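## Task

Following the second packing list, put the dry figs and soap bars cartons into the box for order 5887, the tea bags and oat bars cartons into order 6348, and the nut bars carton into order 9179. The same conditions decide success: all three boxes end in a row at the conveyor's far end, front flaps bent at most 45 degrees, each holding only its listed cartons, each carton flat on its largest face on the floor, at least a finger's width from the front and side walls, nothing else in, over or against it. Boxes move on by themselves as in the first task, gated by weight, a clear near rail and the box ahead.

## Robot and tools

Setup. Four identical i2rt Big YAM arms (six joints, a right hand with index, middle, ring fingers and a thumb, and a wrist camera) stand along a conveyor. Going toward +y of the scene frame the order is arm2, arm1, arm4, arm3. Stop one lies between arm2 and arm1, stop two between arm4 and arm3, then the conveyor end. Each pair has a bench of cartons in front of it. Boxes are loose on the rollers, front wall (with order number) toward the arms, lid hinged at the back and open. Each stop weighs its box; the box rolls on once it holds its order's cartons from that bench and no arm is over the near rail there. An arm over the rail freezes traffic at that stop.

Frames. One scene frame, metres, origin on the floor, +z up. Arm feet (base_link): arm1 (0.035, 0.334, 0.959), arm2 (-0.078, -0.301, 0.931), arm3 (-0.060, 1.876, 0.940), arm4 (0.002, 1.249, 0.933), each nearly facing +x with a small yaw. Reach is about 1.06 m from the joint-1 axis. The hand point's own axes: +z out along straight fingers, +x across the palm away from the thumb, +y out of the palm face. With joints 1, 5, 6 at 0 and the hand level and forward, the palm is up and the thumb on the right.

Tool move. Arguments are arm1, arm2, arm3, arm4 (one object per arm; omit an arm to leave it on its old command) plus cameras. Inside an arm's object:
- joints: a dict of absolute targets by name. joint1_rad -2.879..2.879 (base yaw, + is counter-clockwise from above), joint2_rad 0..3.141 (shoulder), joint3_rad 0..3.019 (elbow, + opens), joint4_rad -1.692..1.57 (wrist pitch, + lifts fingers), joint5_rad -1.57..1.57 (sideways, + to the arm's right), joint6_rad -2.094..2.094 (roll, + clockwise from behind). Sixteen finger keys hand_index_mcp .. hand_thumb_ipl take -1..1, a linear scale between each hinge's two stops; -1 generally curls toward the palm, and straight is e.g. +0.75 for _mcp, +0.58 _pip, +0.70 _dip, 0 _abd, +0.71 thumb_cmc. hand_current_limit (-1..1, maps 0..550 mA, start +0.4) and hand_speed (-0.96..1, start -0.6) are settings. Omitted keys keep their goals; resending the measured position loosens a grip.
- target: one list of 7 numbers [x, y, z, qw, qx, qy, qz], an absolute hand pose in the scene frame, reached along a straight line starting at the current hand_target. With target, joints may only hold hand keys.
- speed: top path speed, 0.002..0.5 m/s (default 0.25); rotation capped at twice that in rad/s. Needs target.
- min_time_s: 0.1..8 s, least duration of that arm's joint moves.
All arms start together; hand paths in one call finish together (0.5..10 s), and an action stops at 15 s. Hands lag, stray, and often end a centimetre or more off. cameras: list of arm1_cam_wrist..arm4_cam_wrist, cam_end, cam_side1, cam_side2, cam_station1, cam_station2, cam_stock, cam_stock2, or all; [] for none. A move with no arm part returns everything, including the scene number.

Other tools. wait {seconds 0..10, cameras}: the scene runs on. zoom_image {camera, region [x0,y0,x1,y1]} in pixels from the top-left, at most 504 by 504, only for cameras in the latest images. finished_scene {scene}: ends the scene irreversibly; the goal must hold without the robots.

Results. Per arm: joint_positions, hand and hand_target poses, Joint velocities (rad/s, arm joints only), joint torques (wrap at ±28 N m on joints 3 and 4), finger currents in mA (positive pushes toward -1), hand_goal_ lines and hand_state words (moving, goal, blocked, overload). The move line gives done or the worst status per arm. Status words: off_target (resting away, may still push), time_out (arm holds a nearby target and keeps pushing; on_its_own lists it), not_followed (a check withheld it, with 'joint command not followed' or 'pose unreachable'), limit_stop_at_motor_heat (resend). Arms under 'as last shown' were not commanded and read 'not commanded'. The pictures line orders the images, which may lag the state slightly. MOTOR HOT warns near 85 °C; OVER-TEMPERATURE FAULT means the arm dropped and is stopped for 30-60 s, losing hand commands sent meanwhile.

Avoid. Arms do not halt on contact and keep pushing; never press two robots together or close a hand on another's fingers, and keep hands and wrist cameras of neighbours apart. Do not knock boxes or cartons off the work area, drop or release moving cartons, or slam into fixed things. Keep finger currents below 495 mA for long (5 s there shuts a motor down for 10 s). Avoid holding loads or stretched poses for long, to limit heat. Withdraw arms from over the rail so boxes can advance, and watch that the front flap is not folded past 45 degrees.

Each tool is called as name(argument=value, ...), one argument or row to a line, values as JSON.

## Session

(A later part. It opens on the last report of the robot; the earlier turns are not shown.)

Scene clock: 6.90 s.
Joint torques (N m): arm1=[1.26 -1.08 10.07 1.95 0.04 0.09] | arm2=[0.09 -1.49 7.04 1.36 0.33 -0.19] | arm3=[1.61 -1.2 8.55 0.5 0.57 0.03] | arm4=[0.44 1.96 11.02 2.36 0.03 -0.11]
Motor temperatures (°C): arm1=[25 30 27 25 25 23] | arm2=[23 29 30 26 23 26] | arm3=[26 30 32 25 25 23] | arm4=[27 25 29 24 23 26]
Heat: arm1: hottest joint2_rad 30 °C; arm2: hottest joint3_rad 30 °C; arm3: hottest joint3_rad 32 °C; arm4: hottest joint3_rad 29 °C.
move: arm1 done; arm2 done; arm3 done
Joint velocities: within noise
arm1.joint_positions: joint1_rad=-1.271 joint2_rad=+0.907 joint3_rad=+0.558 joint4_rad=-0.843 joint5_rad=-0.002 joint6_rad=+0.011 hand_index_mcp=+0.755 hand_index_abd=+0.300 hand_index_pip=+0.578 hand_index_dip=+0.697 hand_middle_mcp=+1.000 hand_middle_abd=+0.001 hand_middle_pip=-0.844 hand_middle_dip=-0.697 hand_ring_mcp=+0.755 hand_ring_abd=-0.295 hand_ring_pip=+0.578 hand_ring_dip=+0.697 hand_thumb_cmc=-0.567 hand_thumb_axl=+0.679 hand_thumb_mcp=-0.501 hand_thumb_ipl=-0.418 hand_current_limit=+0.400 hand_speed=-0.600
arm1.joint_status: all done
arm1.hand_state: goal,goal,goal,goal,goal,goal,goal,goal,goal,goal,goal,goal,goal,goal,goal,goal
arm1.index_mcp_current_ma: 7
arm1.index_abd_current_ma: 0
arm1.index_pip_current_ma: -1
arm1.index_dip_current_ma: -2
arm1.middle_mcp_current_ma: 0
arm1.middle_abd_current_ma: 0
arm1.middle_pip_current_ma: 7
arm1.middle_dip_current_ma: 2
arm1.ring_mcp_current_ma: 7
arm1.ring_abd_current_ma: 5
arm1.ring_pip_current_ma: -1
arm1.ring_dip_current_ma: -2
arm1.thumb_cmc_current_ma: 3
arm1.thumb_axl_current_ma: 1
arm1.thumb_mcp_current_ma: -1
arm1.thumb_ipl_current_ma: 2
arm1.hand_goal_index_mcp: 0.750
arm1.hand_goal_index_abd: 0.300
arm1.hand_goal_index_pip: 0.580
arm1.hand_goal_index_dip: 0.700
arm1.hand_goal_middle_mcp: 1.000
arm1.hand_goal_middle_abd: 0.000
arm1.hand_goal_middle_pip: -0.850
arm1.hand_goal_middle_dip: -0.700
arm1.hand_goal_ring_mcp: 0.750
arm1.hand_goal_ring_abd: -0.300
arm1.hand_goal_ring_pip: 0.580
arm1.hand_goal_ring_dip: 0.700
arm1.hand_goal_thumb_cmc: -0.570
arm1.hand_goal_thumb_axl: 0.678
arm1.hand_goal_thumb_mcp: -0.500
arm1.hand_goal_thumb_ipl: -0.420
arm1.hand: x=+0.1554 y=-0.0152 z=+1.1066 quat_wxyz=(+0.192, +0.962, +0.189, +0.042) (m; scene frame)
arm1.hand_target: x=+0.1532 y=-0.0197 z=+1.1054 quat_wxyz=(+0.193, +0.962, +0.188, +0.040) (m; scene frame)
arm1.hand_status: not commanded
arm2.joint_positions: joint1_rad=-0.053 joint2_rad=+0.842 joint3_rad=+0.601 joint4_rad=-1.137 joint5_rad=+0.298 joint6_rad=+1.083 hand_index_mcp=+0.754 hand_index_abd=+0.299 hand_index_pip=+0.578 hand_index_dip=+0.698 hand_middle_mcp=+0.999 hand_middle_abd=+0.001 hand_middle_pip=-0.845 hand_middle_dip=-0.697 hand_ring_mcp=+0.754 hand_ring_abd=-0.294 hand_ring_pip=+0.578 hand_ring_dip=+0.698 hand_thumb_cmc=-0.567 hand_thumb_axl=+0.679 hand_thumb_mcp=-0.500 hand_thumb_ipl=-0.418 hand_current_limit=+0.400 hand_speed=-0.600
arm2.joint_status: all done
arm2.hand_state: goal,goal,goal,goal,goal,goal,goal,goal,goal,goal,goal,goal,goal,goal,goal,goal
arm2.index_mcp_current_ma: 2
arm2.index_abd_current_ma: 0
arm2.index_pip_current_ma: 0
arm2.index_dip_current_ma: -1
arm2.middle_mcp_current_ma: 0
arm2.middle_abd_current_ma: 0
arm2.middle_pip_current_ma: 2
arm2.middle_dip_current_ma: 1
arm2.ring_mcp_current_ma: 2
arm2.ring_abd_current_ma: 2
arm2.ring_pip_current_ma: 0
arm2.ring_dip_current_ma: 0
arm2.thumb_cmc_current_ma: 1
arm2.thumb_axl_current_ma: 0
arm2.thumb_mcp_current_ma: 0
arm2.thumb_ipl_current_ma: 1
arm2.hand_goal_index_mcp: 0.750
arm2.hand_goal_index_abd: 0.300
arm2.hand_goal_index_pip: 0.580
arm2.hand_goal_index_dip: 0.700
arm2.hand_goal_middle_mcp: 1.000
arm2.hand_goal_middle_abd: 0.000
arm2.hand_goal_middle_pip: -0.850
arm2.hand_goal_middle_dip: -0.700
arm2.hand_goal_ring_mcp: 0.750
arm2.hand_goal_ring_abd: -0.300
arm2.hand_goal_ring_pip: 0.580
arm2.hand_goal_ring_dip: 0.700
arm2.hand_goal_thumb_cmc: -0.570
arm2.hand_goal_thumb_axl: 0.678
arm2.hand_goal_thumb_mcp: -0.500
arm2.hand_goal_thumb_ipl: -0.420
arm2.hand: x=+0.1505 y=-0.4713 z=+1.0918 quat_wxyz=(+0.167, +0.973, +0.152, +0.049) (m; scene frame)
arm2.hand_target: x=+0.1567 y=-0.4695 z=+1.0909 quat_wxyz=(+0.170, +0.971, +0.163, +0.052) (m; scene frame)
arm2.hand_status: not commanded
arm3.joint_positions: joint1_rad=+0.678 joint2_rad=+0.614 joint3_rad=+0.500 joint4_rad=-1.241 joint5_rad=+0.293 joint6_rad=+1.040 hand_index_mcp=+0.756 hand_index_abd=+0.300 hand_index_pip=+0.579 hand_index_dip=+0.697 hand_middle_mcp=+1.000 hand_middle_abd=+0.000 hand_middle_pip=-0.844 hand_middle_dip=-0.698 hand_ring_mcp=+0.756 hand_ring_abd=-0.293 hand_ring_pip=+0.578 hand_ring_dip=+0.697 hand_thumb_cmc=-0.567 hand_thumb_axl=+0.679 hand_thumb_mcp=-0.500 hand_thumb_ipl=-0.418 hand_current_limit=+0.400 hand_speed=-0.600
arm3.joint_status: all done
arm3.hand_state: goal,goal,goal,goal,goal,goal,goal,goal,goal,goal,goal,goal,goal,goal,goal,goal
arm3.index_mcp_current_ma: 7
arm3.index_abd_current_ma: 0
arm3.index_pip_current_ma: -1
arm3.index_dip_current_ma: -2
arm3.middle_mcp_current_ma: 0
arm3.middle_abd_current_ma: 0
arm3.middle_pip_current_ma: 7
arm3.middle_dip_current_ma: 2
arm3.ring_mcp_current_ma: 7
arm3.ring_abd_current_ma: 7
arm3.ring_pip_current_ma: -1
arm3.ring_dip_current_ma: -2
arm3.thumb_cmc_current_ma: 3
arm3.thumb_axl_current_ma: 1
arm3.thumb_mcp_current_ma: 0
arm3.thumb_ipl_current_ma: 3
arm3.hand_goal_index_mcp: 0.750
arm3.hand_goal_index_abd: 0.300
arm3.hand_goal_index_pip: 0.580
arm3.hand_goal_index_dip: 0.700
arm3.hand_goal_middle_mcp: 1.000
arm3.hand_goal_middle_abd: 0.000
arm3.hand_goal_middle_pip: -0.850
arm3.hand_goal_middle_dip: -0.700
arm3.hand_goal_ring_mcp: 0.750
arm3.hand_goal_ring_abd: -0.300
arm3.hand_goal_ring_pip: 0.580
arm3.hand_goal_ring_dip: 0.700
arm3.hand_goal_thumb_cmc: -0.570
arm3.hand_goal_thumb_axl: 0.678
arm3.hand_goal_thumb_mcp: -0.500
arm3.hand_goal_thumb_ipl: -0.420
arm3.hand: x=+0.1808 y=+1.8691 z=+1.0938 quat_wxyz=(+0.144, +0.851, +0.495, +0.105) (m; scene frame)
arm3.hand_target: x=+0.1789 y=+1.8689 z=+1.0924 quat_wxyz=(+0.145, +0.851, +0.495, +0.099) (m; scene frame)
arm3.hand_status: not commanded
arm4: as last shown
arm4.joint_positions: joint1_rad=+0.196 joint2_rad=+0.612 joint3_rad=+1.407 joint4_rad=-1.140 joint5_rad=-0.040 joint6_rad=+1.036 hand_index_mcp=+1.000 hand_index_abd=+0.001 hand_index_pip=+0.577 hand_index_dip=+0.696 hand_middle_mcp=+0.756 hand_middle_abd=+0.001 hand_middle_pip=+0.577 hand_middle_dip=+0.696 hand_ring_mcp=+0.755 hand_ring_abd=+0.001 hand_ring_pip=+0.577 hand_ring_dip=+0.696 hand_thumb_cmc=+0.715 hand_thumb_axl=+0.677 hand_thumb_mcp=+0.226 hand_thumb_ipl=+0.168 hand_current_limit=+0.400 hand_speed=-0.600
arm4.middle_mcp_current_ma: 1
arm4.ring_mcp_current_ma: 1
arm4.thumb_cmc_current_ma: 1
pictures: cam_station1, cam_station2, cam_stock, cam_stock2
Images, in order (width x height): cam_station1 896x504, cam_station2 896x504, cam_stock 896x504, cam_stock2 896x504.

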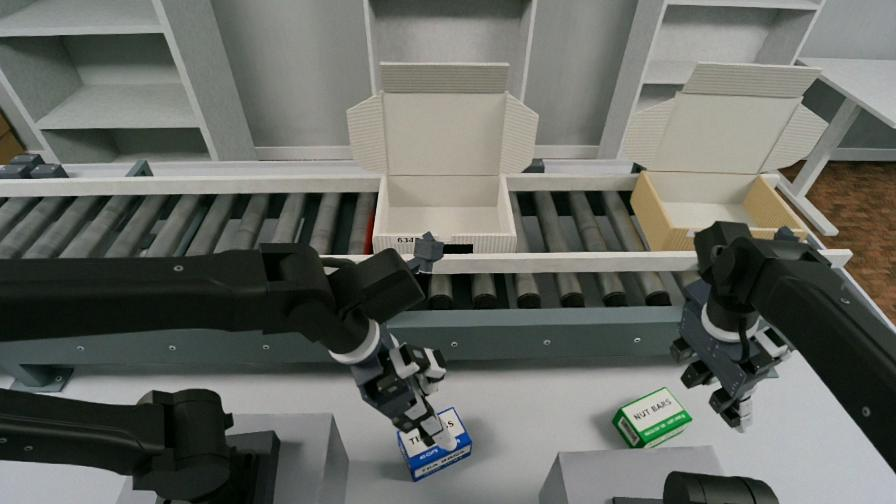

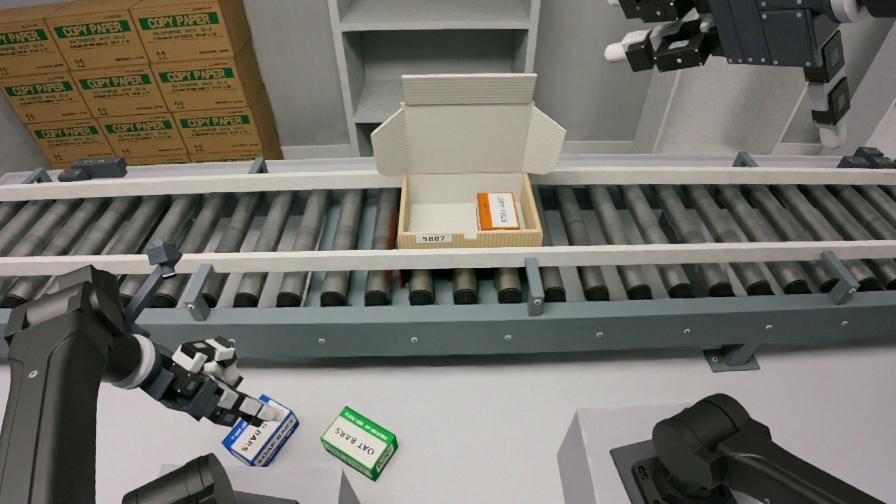

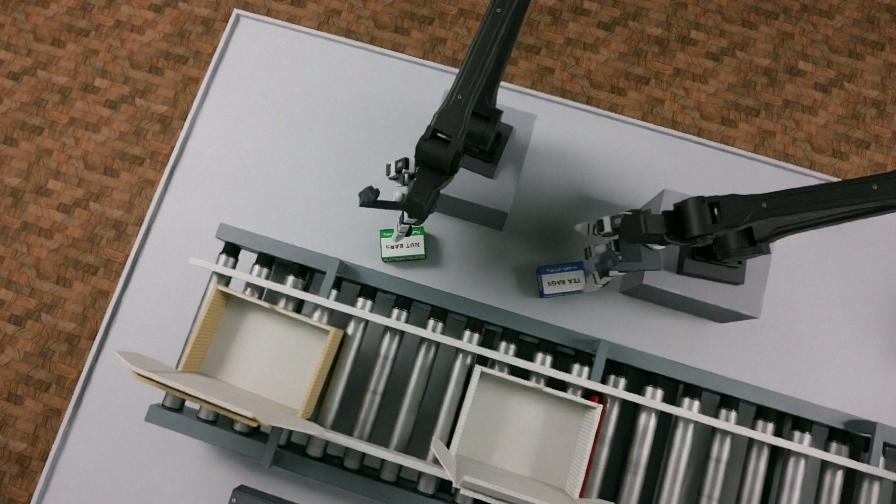

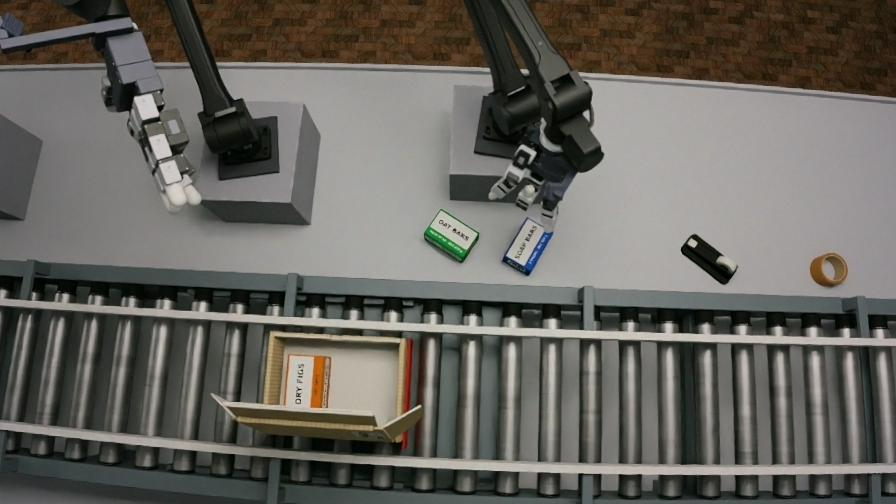

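move(
  arm1={"target": [0.178, -0.014, 0.95, 0.1702, 0.9655, 0.1938, 0.0342], "speed": 0.1},
  arm2={"target": [0.203, -0.463, 0.95, 0.1703, 0.9659, 0.1921, 0.0339], "speed": 0.1},
  arm3={"target": [0.221, 1.909, 0.95, 0.148, 0.8397, 0.5146, 0.0907], "speed": 0.1},
  cameras=["cam_station1", "cam_station2", "cam_stock", "cam_stock2", "arm1_cam_wrist", "arm2_cam_wrist", "arm3_cam_wrist"],
)

zoom_image(
  camera="cam_stock",
  region=[350, 190, 490, 290],
)

zoom_image(
  camera="cam_stock",
  region=[510, 220, 650, 320],
)

zoom_image(
  camera="cam_stock2",
  region=[460, 190, 600, 290],
)

Scene clock: 9.60 s.
Joint torques (N m): arm1=[3.37 -3.25 6.19 1.84 0.16 0.26] | arm2=[0.15 -4.95 4.7 1.03 0.37 -0.18] | arm3=[1.03 -4.25 5.65 1.32 0.59 -0.06] | arm4=[0.44 2.02 11 2.36 0.03 -0.11]
Motor temperatures (°C): arm1=[25 30 27 25 25 23] | arm2=[23 29 30 26 23 26] | arm3=[26 30 32 25 25 23] | arm4=[27 25 29 24 23 26]
Heat: arm1: hottest joint2_rad 30 °C; arm2: hottest joint3_rad 30 °C; arm3: hottest joint3_rad 32 °C; arm4: hottest joint3_rad 29 °C.
move: arm1 done; arm2 done; arm3 done
Joint velocities: within noise
arm1.joint_positions: joint1_rad=-1.197 joint2_rad=+1.355 joint3_rad=+0.360 joint4_rad=-0.240 joint5_rad=+0.029 joint6_rad=+0.072 hand_index_mcp=+0.755 hand_index_abd=+0.300 hand_index_pip=+0.578 hand_index_dip=+0.697 hand_middle_mcp=+1.000 hand_middle_abd=+0.001 hand_middle_pip=-0.844 hand_middle_dip=-0.697 hand_ring_mcp=+0.755 hand_ring_abd=-0.295 hand_ring_pip=+0.578 hand_ring_dip=+0.697 hand_thumb_cmc=-0.567 hand_thumb_axl=+0.679 hand_thumb_mcp=-0.501 hand_thumb_ipl=-0.418 hand_current_limit=+0.400 hand_speed=-0.600
arm1.joint_status: not commanded
arm1.hand_state: goal,goal,goal,goal,goal,goal,goal,goal,goal,goal,goal,goal,goal,goal,goal,goal
arm1.index_mcp_current_ma: 7
arm1.index_abd_current_ma: 0
arm1.index_pip_current_ma: -1
arm1.index_dip_current_ma: -2
arm1.middle_mcp_current_ma: 0
arm1.middle_abd_current_ma: 0
arm1.middle_pip_current_ma: 7
arm1.middle_dip_current_ma: 2
arm1.ring_mcp_current_ma: 7
arm1.ring_abd_current_ma: 5
arm1.ring_pip_current_ma: -1
arm1.ring_dip_current_ma: -2
arm1.thumb_cmc_current_ma: 3
arm1.thumb_axl_current_ma: 1
arm1.thumb_mcp_current_ma: -1
arm1.thumb_ipl_current_ma: 2
arm1.hand_goal_index_mcp: 0.750
arm1.hand_goal_index_abd: 0.300
arm1.hand_goal_index_pip: 0.580
arm1.hand_goal_index_dip: 0.700
arm1.hand_goal_middle_mcp: 1.000
arm1.hand_goal_middle_abd: 0.000
arm1.hand_goal_middle_pip: -0.850
arm1.hand_goal_middle_dip: -0.700
arm1.hand_goal_ring_mcp: 0.750
arm1.hand_goal_ring_abd: -0.300
arm1.hand_goal_ring_pip: 0.580
arm1.hand_goal_ring_dip: 0.700
arm1.hand_goal_thumb_cmc: -0.570
arm1.hand_goal_thumb_axl: 0.678
arm1.hand_goal_thumb_mcp: -0.500
arm1.hand_goal_thumb_ipl: -0.420
arm1.hand: x=+0.1751 y=-0.0152 z=+0.9544 quat_wxyz=(+0.172, +0.965, +0.193, +0.035) (m; scene frame)
arm1.hand_target: x=+0.1779 y=-0.0140 z=+0.9502 quat_wxyz=(+0.170, +0.966, +0.194, +0.034) (m; scene frame)
arm1.hand_status: done (0.005 m and 0.3 deg from the pose sent, 0.158 m and 2.7 deg at the start)
arm2.joint_positions: joint1_rad=-0.005 joint2_rad=+1.299 joint3_rad=+0.451 joint4_rad=-0.566 joint5_rad=+0.313 joint6_rad=+1.074 hand_index_mcp=+0.754 hand_index_abd=+0.299 hand_index_pip=+0.578 hand_index_dip=+0.698 hand_middle_mcp=+0.999 hand_middle_abd=+0.001 hand_middle_pip=-0.845 hand_middle_dip=-0.697 hand_ring_mcp=+0.754 hand_ring_abd=-0.294 hand_ring_pip=+0.578 hand_ring_dip=+0.698 hand_thumb_cmc=-0.567 hand_thumb_axl=+0.679 hand_thumb_mcp=-0.500 hand_thumb_ipl=-0.418 hand_current_limit=+0.400 hand_speed=-0.600
arm2.joint_status: not commanded
arm2.hand_state: goal,goal,goal,goal,goal,goal,goal,goal,goal,goal,goal,goal,goal,goal,goal,goal
arm2.index_mcp_current_ma: 2
arm2.index_abd_current_ma: 0
arm2.index_pip_current_ma: 0
arm2.index_dip_current_ma: -1
arm2.middle_mcp_current_ma: 0
arm2.middle_abd_current_ma: 0
arm2.middle_pip_current_ma: 2
arm2.middle_dip_current_ma: 1
arm2.ring_mcp_current_ma: 2
arm2.ring_abd_current_ma: 2
arm2.ring_pip_current_ma: 0
arm2.ring_dip_current_ma: 0
arm2.thumb_cmc_current_ma: 1
arm2.thumb_axl_current_ma: 0
arm2.thumb_mcp_current_ma: 0
arm2.thumb_ipl_current_ma: 1
arm2.hand_goal_index_mcp: 0.750
arm2.hand_goal_index_abd: 0.300
arm2.hand_goal_index_pip: 0.580
arm2.hand_goal_index_dip: 0.700
arm2.hand_goal_middle_mcp: 1.000
arm2.hand_goal_middle_abd: 0.000
arm2.hand_goal_middle_pip: -0.850
arm2.hand_goal_middle_dip: -0.700
arm2.hand_goal_ring_mcp: 0.750
arm2.hand_goal_ring_abd: -0.300
arm2.hand_goal_ring_pip: 0.580
arm2.hand_goal_ring_dip: 0.700
arm2.hand_goal_thumb_cmc: -0.570
arm2.hand_goal_thumb_axl: 0.678
arm2.hand_goal_thumb_mcp: -0.500
arm2.hand_goal_thumb_ipl: -0.420
arm2.hand: x=+0.1991 y=-0.4650 z=+0.9522 quat_wxyz=(+0.169, +0.968, +0.182, +0.033) (m; scene frame)
arm2.hand_target: x=+0.2029 y=-0.4629 z=+0.9501 quat_wxyz=(+0.170, +0.966, +0.192, +0.034) (m; scene frame)
arm2.hand_status: done (0.005 m and 1.2 deg from the pose sent, 0.151 m and 5.0 deg at the start)
arm3.joint_positions: joint1_rad=+0.738 joint2_rad=+1.163 joint3_rad=+0.324 joint4_rad=-0.556 joint5_rad=+0.304 joint6_rad=+1.058 hand_index_mcp=+0.756 hand_index_abd=+0.300 hand_index_pip=+0.579 hand_index_dip=+0.697 hand_middle_mcp=+1.000 hand_middle_abd=+0.000 hand_middle_pip=-0.844 hand_middle_dip=-0.698 hand_ring_mcp=+0.756 hand_ring_abd=-0.294 hand_ring_pip=+0.578 hand_ring_dip=+0.697 hand_thumb_cmc=-0.567 hand_thumb_axl=+0.679 hand_thumb_mcp=-0.500 hand_thumb_ipl=-0.418 hand_current_limit=+0.400 hand_speed=-0.600
arm3.joint_status: not commanded
arm3.hand_state: goal,goal,goal,goal,goal,goal,goal,goal,goal,goal,goal,goal,goal,goal,goal,goal
arm3.index_mcp_current_ma: 7
arm3.index_abd_current_ma: 0
arm3.index_pip_current_ma: -1
arm3.index_dip_current_ma: -2
arm3.middle_mcp_current_ma: 0
arm3.middle_abd_current_ma: 0
arm3.middle_pip_current_ma: 7
arm3.middle_dip_current_ma: 2
arm3.ring_mcp_current_ma: 7
arm3.ring_abd_current_ma: 6
arm3.ring_pip_current_ma: -1
arm3.ring_dip_current_ma: -2
arm3.thumb_cmc_current_ma: 2
arm3.thumb_axl_current_ma: 1
arm3.thumb_mcp_current_ma: 0
arm3.thumb_ipl_current_ma: 3
arm3.hand_goal_index_mcp: 0.750
arm3.hand_goal_index_abd: 0.300
arm3.hand_goal_index_pip: 0.580
arm3.hand_goal_index_dip: 0.700
arm3.hand_goal_middle_mcp: 1.000
arm3.hand_goal_middle_abd: 0.000
arm3.hand_goal_middle_pip: -0.850
arm3.hand_goal_middle_dip: -0.700
arm3.hand_goal_ring_mcp: 0.750
arm3.hand_goal_ring_abd: -0.300
arm3.hand_goal_ring_pip: 0.580
arm3.hand_goal_ring_dip: 0.700
arm3.hand_goal_thumb_cmc: -0.570
arm3.hand_goal_thumb_axl: 0.678
arm3.hand_goal_thumb_mcp: -0.500
arm3.hand_goal_thumb_ipl: -0.420
arm3.hand: x=+0.2202 y=+1.9090 z=+0.9521 quat_wxyz=(+0.146, +0.840, +0.515, +0.090) (m; scene frame)
arm3.hand_target: x=+0.2209 y=+1.9090 z=+0.9501 quat_wxyz=(+0.148, +0.840, +0.515, +0.091) (m; scene frame)
arm3.hand_status: done (0.002 m and 0.2 deg from the pose sent, 0.155 m and 3.1 deg at the start)
arm4: as last shown
pictures: arm1_cam_wrist, arm2_cam_wrist, arm3_cam_wrist, cam_station1, cam_station2, cam_stock, cam_stock2
Images, in order (width x height): arm1_cam_wrist 672x504, arm2_cam_wrist 672x504, arm3_cam_wrist 672x504, cam_station1 896x504, cam_station2 896x504, cam_stock 896x504, cam_stock2 896x504.

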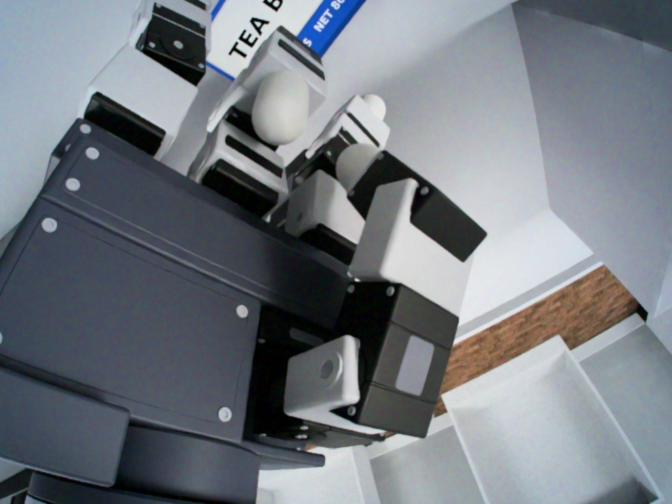

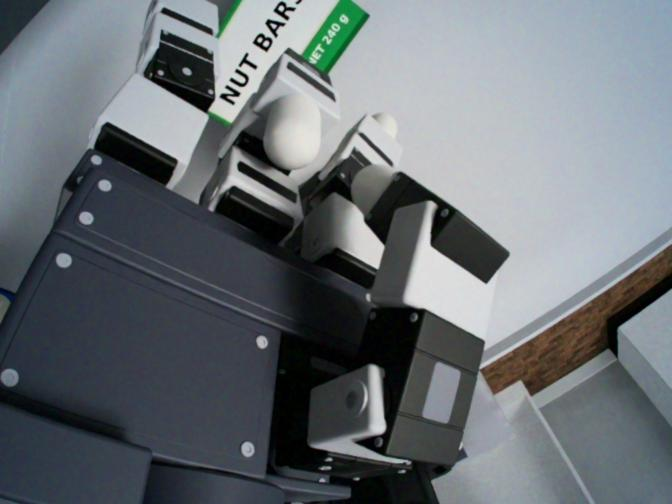

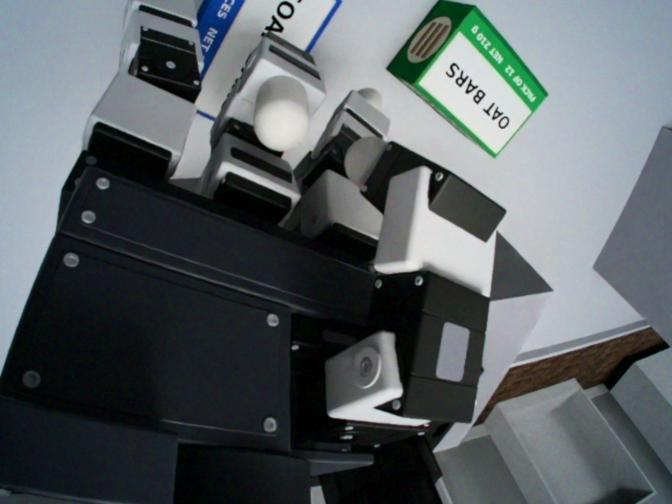

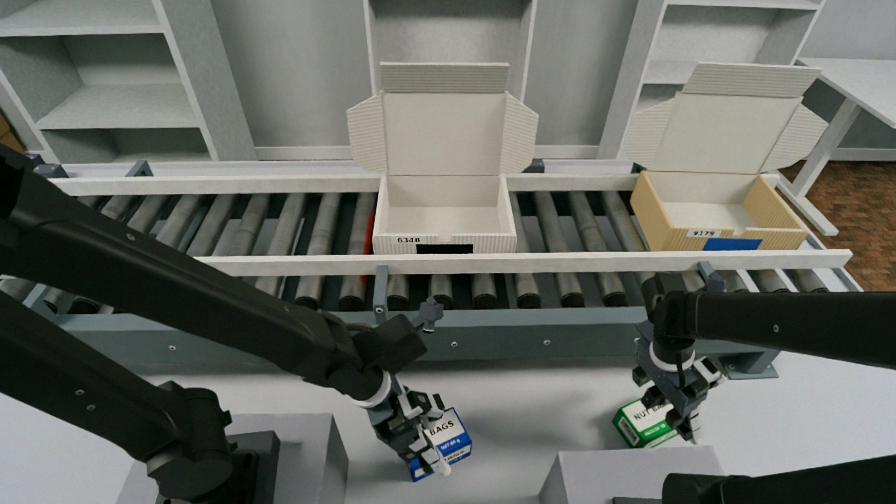

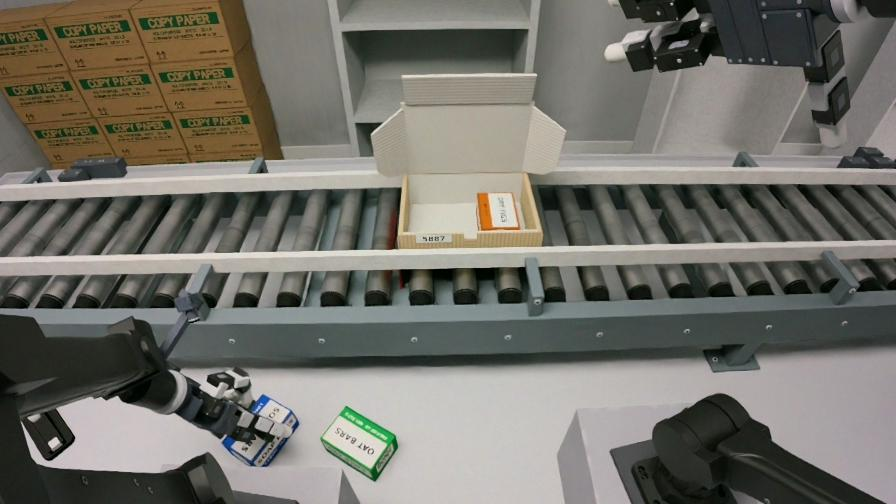

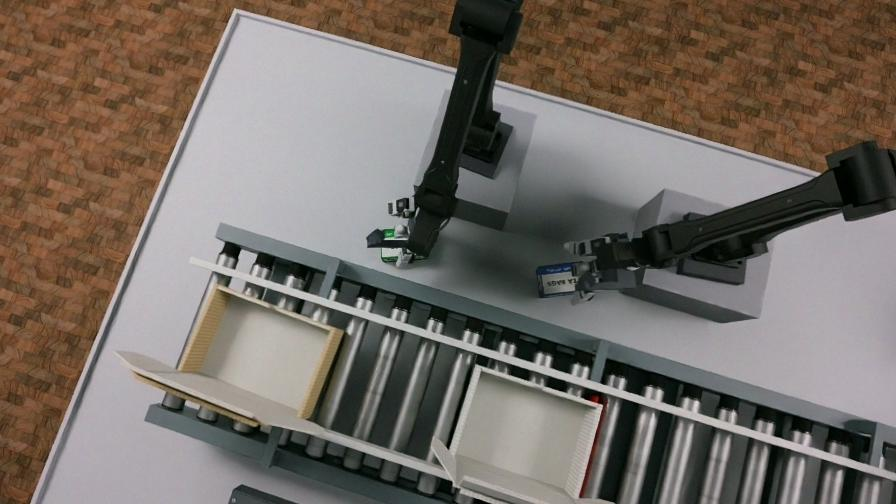

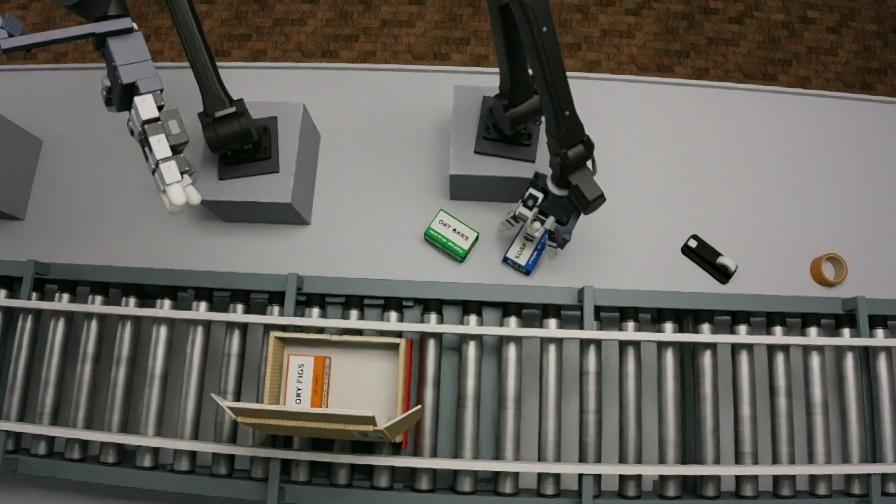

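Scaled by 3.600.

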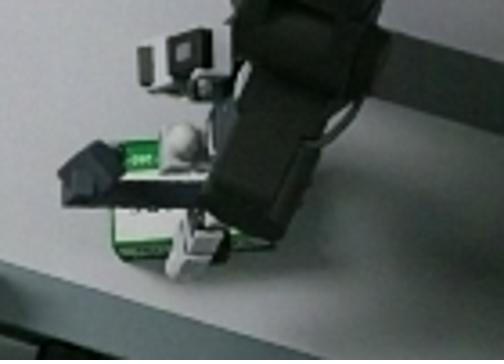

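Scaled by 3.600.

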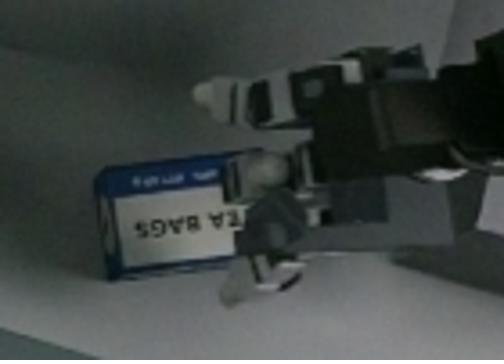

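Scaled by 3.600.

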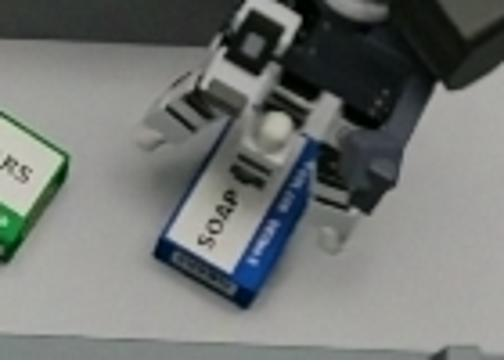

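zoom_image(
  camera="arm3_cam_wrist",
  region=[120, 0, 420, 200],
)

zoom_image(
  camera="arm1_cam_wrist",
  region=[120, 0, 420, 200],
)

zoom_image(
  camera="arm2_cam_wrist",
  region=[120, 0, 420, 200],
)

Scaled by 1.680 from the camera's 672x504 image, which has a finer 960x720 frame.

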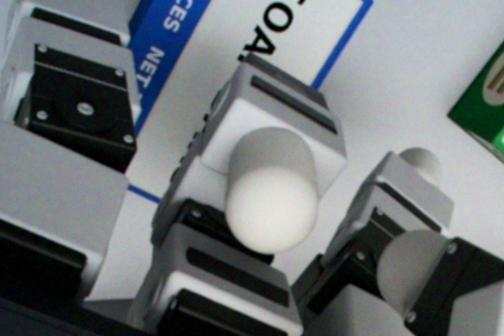

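Scaled by 1.680 from the camera's 672x504 image, which has a finer 960x720 frame.

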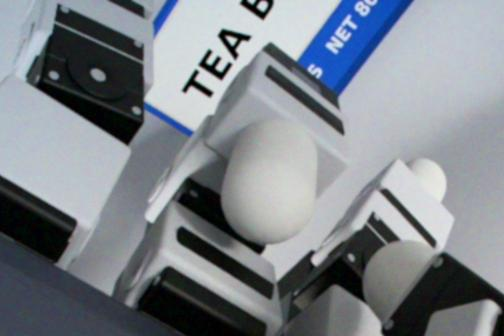

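Scaled by 1.680 from the camera's 672x504 image, which has a finer 960x720 frame.

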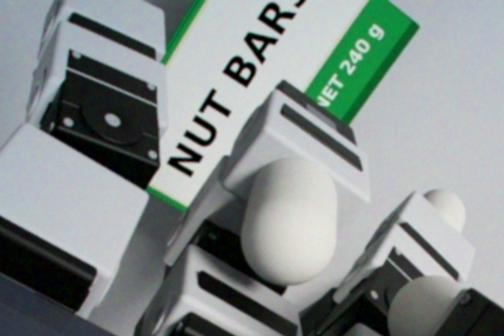

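move(
  arm1={"target": [0.182, -0.026, 0.92, 0.1702, 0.9655, 0.1938, 0.0342], "speed": 0.08},
  arm2={"target": [0.191, -0.446, 0.92, 0.1703, 0.9659, 0.1921, 0.0339], "speed": 0.08},
  arm3={"target": [0.205, 1.917, 0.92, 0.148, 0.8397, 0.5146, 0.0907], "speed": 0.08},
  cameras=["cam_stock", "cam_stock2", "arm1_cam_wrist", "arm2_cam_wrist", "arm3_cam_wrist", "cam_side1", "cam_side2"],
)

zoom_image(
  camera="arm3_cam_wrist",
  region=[120, 0, 420, 200],
)

zoom_image(
  camera="arm1_cam_wrist",
  region=[120, 0, 420, 200],
)

zoom_image(
  camera="arm2_cam_wrist",
  region=[120, 0, 420, 200],
)

zoom_image(
  camera="cam_side1",
  region=[570, 230, 790, 504],
)

zoom_image(
  camera="cam_side2",
  region=[120, 230, 340, 430],
)

Scene clock: 13.43 s.
Joint torques (N m): arm1=[2.67 -3.78 6.02 1.76 0.04 0.18] | arm2=[0.21 -4.84 3.78 1.05 0.34 0.12] | arm3=[1.73 -4.66 4.49 1.32 0.61 0.04] | arm4=[0.44 2.08 11.02 2.37 0.03 -0.11]
Motor temperatures (°C): arm1=[25 30 27 25 25 23] | arm2=[23 29 30 26 23 26] | arm3=[26 30 32 25 25 23] | arm4=[27 25 29 24 23 26]
Heat: arm1: hottest joint2_rad 30 °C; arm2: hottest joint3_rad 30 °C; arm3: hottest joint3_rad 32 °C; arm4: hottest joint3_rad 29 °C.
move: arm1 done; arm2 done; arm3 done
Joint velocities: within noise
arm1.joint_positions: joint1_rad=-1.197 joint2_rad=+1.516 joint3_rad=+0.360 joint4_rad=-0.090 joint5_rad=+0.029 joint6_rad=+0.072 hand_index_mcp=+0.755 hand_index_abd=+0.300 hand_index_pip=+0.578 hand_index_dip=+0.697 hand_middle_mcp=+1.000 hand_middle_abd=+0.001 hand_middle_pip=-0.844 hand_middle_dip=-0.697 hand_ring_mcp=+0.755 hand_ring_abd=-0.295 hand_ring_pip=+0.578 hand_ring_dip=+0.697 hand_thumb_cmc=-0.567 hand_thumb_axl=+0.679 hand_thumb_mcp=-0.501 hand_thumb_ipl=-0.418 hand_current_limit=+0.400 hand_speed=-0.600
arm1.joint_status: not commanded
arm1.hand_state: goal,goal,goal,goal,goal,goal,goal,goal,goal,goal,goal,goal,goal,goal,goal,goal
arm1.index_mcp_current_ma: 7
arm1.index_abd_current_ma: 0
arm1.index_pip_current_ma: -1
arm1.index_dip_current_ma: -2
arm1.middle_mcp_current_ma: 0
arm1.middle_abd_current_ma: 0
arm1.middle_pip_current_ma: 7
arm1.middle_dip_current_ma: 2
arm1.ring_mcp_current_ma: 7
arm1.ring_abd_current_ma: 5
arm1.ring_pip_current_ma: -1
arm1.ring_dip_current_ma: -2
arm1.thumb_cmc_current_ma: 3
arm1.thumb_axl_current_ma: 1
arm1.thumb_mcp_current_ma: -1
arm1.thumb_ipl_current_ma: 2
arm1.hand_goal_index_mcp: 0.750
arm1.hand_goal_index_abd: 0.300
arm1.hand_goal_index_pip: 0.580
arm1.hand_goal_index_dip: 0.700
arm1.hand_goal_middle_mcp: 1.000
arm1.hand_goal_middle_abd: 0.000
arm1.hand_goal_middle_pip: -0.850
arm1.hand_goal_middle_dip: -0.700
arm1.hand_goal_ring_mcp: 0.750
arm1.hand_goal_ring_abd: -0.300
arm1.hand_goal_ring_pip: 0.580
arm1.hand_goal_ring_dip: 0.700
arm1.hand_goal_thumb_cmc: -0.570
arm1.hand_goal_thumb_axl: 0.678
arm1.hand_goal_thumb_mcp: -0.500
arm1.hand_goal_thumb_ipl: -0.420
arm1.hand: x=+0.1778 y=-0.0204 z=+0.9208 quat_wxyz=(+0.167, +0.966, +0.194, +0.033) (m; scene frame)
arm1.hand_target: x=+0.1820 y=-0.0260 z=+0.9202 quat_wxyz=(+0.170, +0.966, +0.194, +0.034) (m; scene frame)
arm1.hand_status: done (0.007 m and 0.4 deg from the pose sent, 0.037 m and 0.3 deg at the start)
arm2.joint_positions: joint1_rad=+0.058 joint2_rad=+1.377 joint3_rad=+0.394 joint4_rad=-0.451 joint5_rad=+0.322 joint6_rad=+1.115 hand_index_mcp=+0.754 hand_index_abd=+0.299 hand_index_pip=+0.578 hand_index_dip=+0.698 hand_middle_mcp=+0.999 hand_middle_abd=+0.001 hand_middle_pip=-0.845 hand_middle_dip=-0.697 hand_ring_mcp=+0.754 hand_ring_abd=-0.295 hand_ring_pip=+0.578 hand_ring_dip=+0.698 hand_thumb_cmc=-0.567 hand_thumb_axl=+0.679 hand_thumb_mcp=-0.500 hand_thumb_ipl=-0.418 hand_current_limit=+0.400 hand_speed=-0.600
arm2.joint_status: not commanded
arm2.hand_state: goal,goal,goal,goal,goal,goal,goal,goal,goal,goal,goal,goal,goal,goal,goal,goal
arm2.index_mcp_current_ma: 2
arm2.index_abd_current_ma: 0
arm2.index_pip_current_ma: 0
arm2.index_dip_current_ma: -1
arm2.middle_mcp_current_ma: 0
arm2.middle_abd_current_ma: 0
arm2.middle_pip_current_ma: 2
arm2.middle_dip_current_ma: 1
arm2.ring_mcp_current_ma: 2
arm2.ring_abd_current_ma: 2
arm2.ring_pip_current_ma: 0
arm2.ring_dip_current_ma: 0
arm2.thumb_cmc_current_ma: 1
arm2.thumb_axl_current_ma: 0
arm2.thumb_mcp_current_ma: 0
arm2.thumb_ipl_current_ma: 1
arm2.hand_goal_index_mcp: 0.750
arm2.hand_goal_index_abd: 0.300
arm2.hand_goal_index_pip: 0.580
arm2.hand_goal_index_dip: 0.700
arm2.hand_goal_middle_mcp: 1.000
arm2.hand_goal_middle_abd: 0.000
arm2.hand_goal_middle_pip: -0.850
arm2.hand_goal_middle_dip: -0.700
arm2.hand_goal_ring_mcp: 0.750
arm2.hand_goal_ring_abd: -0.300
arm2.hand_goal_ring_pip: 0.580
arm2.hand_goal_ring_dip: 0.700
arm2.hand_goal_thumb_cmc: -0.570
arm2.hand_goal_thumb_axl: 0.678
arm2.hand_goal_thumb_mcp: -0.500
arm2.hand_goal_thumb_ipl: -0.420
arm2.hand: x=+0.1901 y=-0.4485 z=+0.9224 quat_wxyz=(+0.169, +0.966, +0.194, +0.031) (m; scene frame)
arm2.hand_target: x=+0.1909 y=-0.4460 z=+0.9201 quat_wxyz=(+0.170, +0.966, +0.192, +0.034) (m; scene frame)
arm2.hand_status: done (0.004 m and 0.4 deg from the pose sent, 0.038 m and 1.2 deg at the start)
arm3.joint_positions: joint1_rad=+0.811 joint2_rad=+1.279 joint3_rad=+0.278 joint4_rad=-0.419 joint5_rad=+0.317 joint6_rad=+1.131 hand_index_mcp=+0.756 hand_index_abd=+0.300 hand_index_pip=+0.579 hand_index_dip=+0.697 hand_middle_mcp=+1.000 hand_middle_abd=+0.000 hand_middle_pip=-0.844 hand_middle_dip=-0.698 hand_ring_mcp=+0.756 hand_ring_abd=-0.294 hand_ring_pip=+0.578 hand_ring_dip=+0.697 hand_thumb_cmc=-0.567 hand_thumb_axl=+0.679 hand_thumb_mcp=-0.500 hand_thumb_ipl=-0.418 hand_current_limit=+0.400 hand_speed=-0.600
arm3.joint_status: not commanded
arm3.hand_state: goal,goal,goal,goal,goal,goal,goal,goal,goal,goal,goal,goal,goal,goal,goal,goal
arm3.index_mcp_current_ma: 7
arm3.index_abd_current_ma: 0
arm3.index_pip_current_ma: -1
arm3.index_dip_current_ma: -2
arm3.middle_mcp_current_ma: 0
arm3.middle_abd_current_ma: 0
arm3.middle_pip_current_ma: 7
arm3.middle_dip_current_ma: 2
arm3.ring_mcp_current_ma: 7
arm3.ring_abd_current_ma: 6
arm3.ring_pip_current_ma: -1
arm3.ring_dip_current_ma: -2
arm3.thumb_cmc_current_ma: 2
arm3.thumb_axl_current_ma: 1
arm3.thumb_mcp_current_ma: 0
arm3.thumb_ipl_current_ma: 3
arm3.hand_goal_index_mcp: 0.750
arm3.hand_goal_index_abd: 0.300
arm3.hand_goal_index_pip: 0.580
arm3.hand_goal_index_dip: 0.700
arm3.hand_goal_middle_mcp: 1.000
arm3.hand_goal_middle_abd: 0.000
arm3.hand_goal_middle_pip: -0.850
arm3.hand_goal_middle_dip: -0.700
arm3.hand_goal_ring_mcp: 0.750
arm3.hand_goal_ring_abd: -0.300
arm3.hand_goal_ring_pip: 0.580
arm3.hand_goal_ring_dip: 0.700
arm3.hand_goal_thumb_cmc: -0.570
arm3.hand_goal_thumb_axl: 0.678
arm3.hand_goal_thumb_mcp: -0.500
arm3.hand_goal_thumb_ipl: -0.420
arm3.hand: x=+0.2058 y=+1.9162 z=+0.9222 quat_wxyz=(+0.147, +0.839, +0.516, +0.090) (m; scene frame)
arm3.hand_target: x=+0.2050 y=+1.9170 z=+0.9201 quat_wxyz=(+0.148, +0.840, +0.515, +0.091) (m; scene frame)
arm3.hand_status: done (0.002 m and 0.3 deg from the pose sent, 0.036 m and 0.2 deg at the start)
arm4: as last shown
pictures: arm1_cam_wrist, arm2_cam_wrist, arm3_cam_wrist, cam_side1, cam_side2, cam_stock, cam_stock2
Images, in order (width x height): arm1_cam_wrist 672x504, arm2_cam_wrist 672x504, arm3_cam_wrist 672x504, cam_side1 896x504, cam_side2 896x504, cam_stock 896x504, cam_stock2 896x504.

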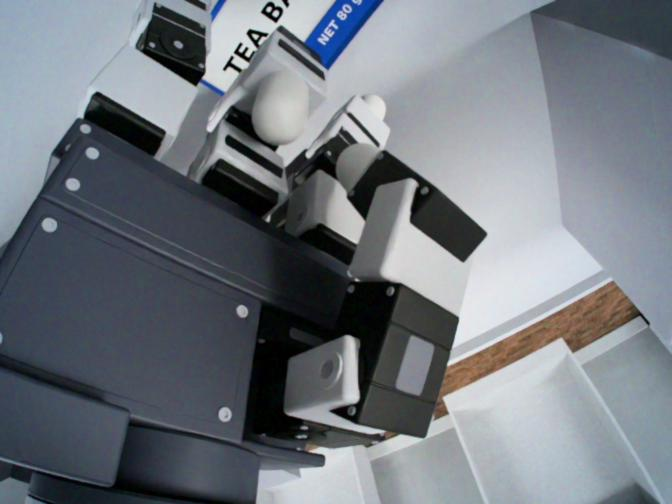

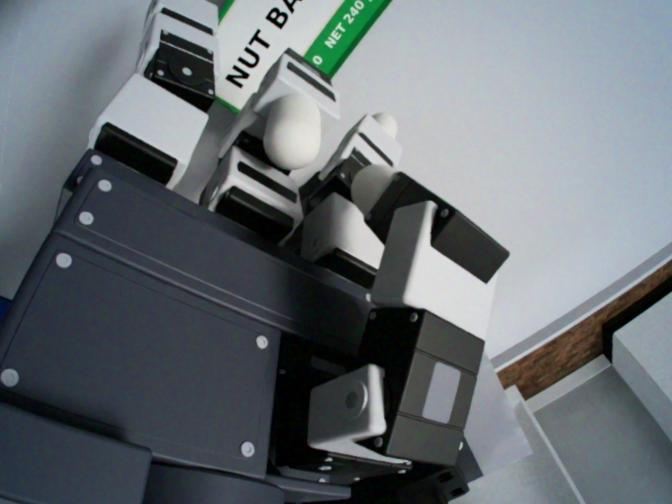

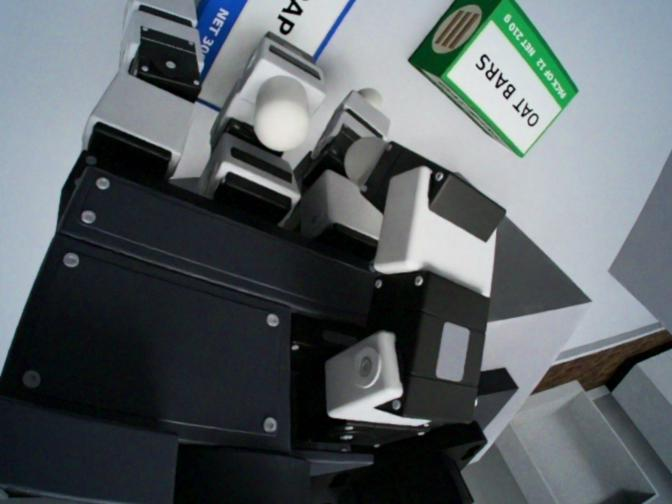

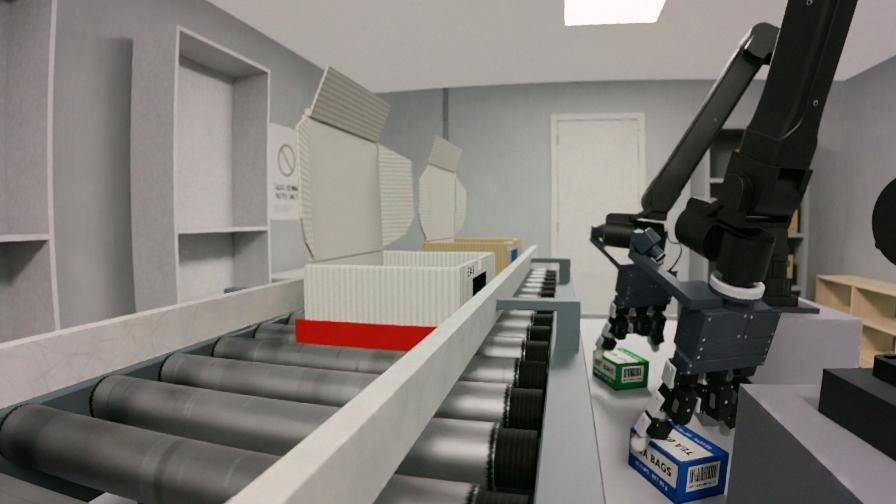

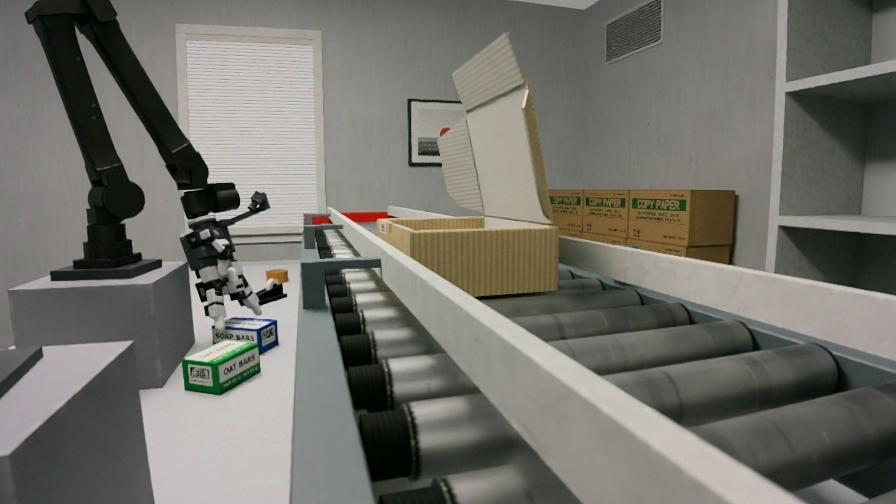

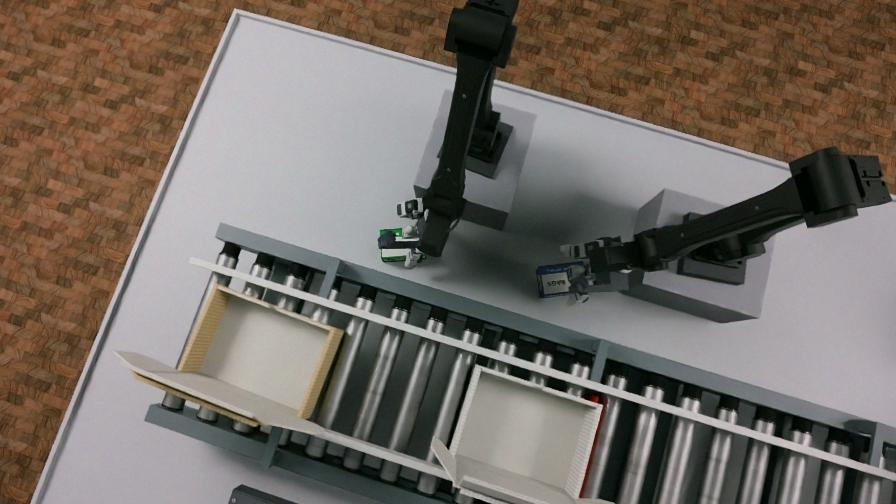

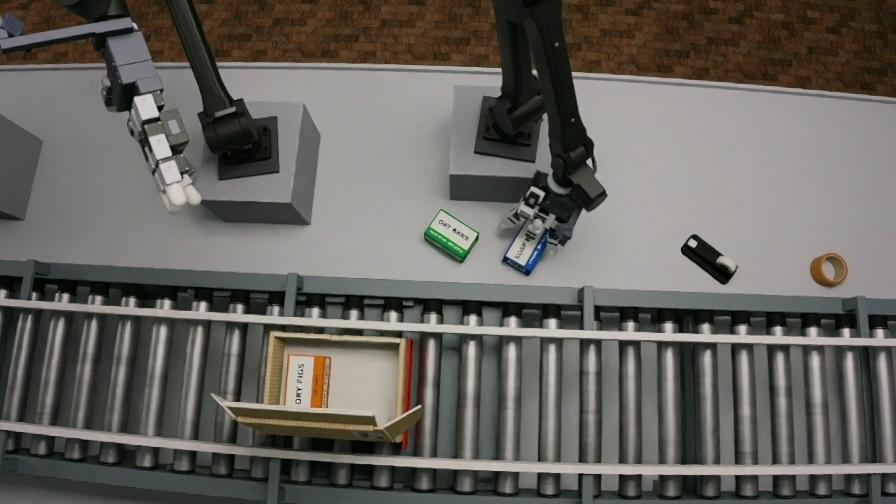

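Scaled by 1.680 from the camera's 672x504 image, which has a finer 960x720 frame.

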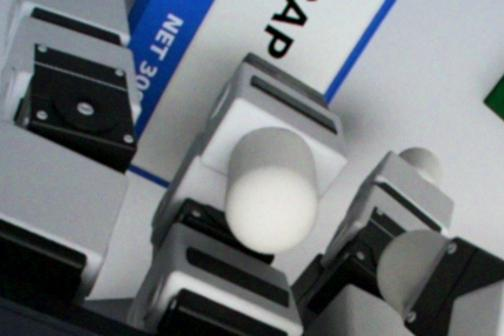

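Scaled by 1.680 from the camera's 672x504 image, which has a finer 960x720 frame.

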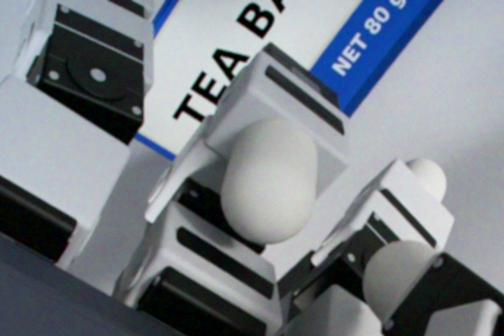

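Scaled by 1.680 from the camera's 672x504 image, which has a finer 960x720 frame.

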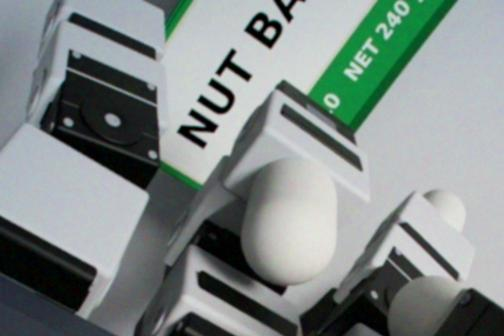

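Scaled by 1.839.

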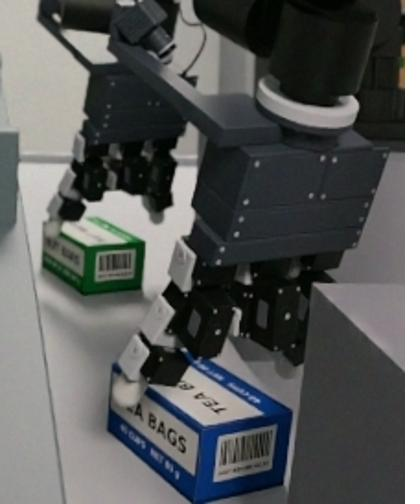

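Scaled by 2.291.

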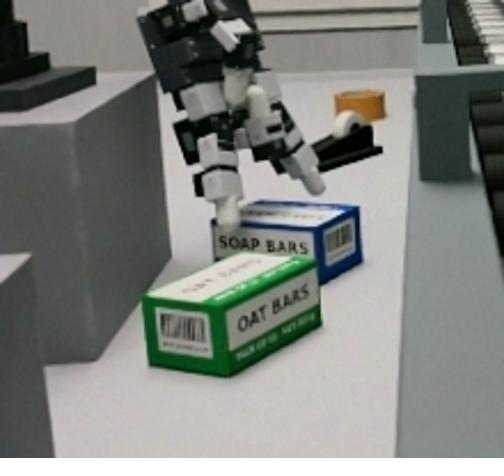

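zoom_image(
  camera="cam_stock",
  region=[360, 190, 460, 290],
)

zoom_image(
  camera="cam_stock",
  region=[520, 220, 640, 320],
)

zoom_image(
  camera="cam_stock2",
  region=[480, 190, 600, 290],
)

Scaled by 5.040.

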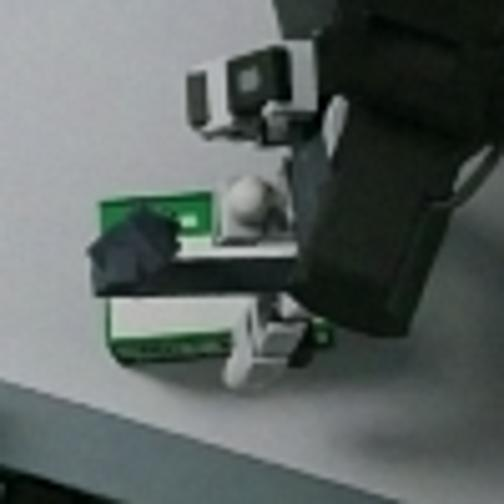

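Scaled by 4.200.

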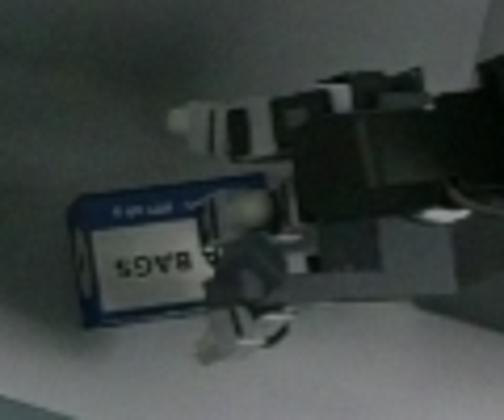

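Scaled by 4.200.

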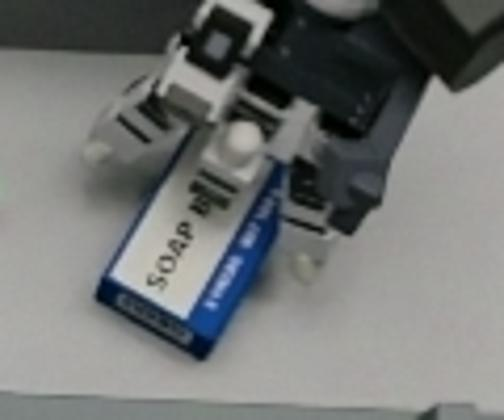

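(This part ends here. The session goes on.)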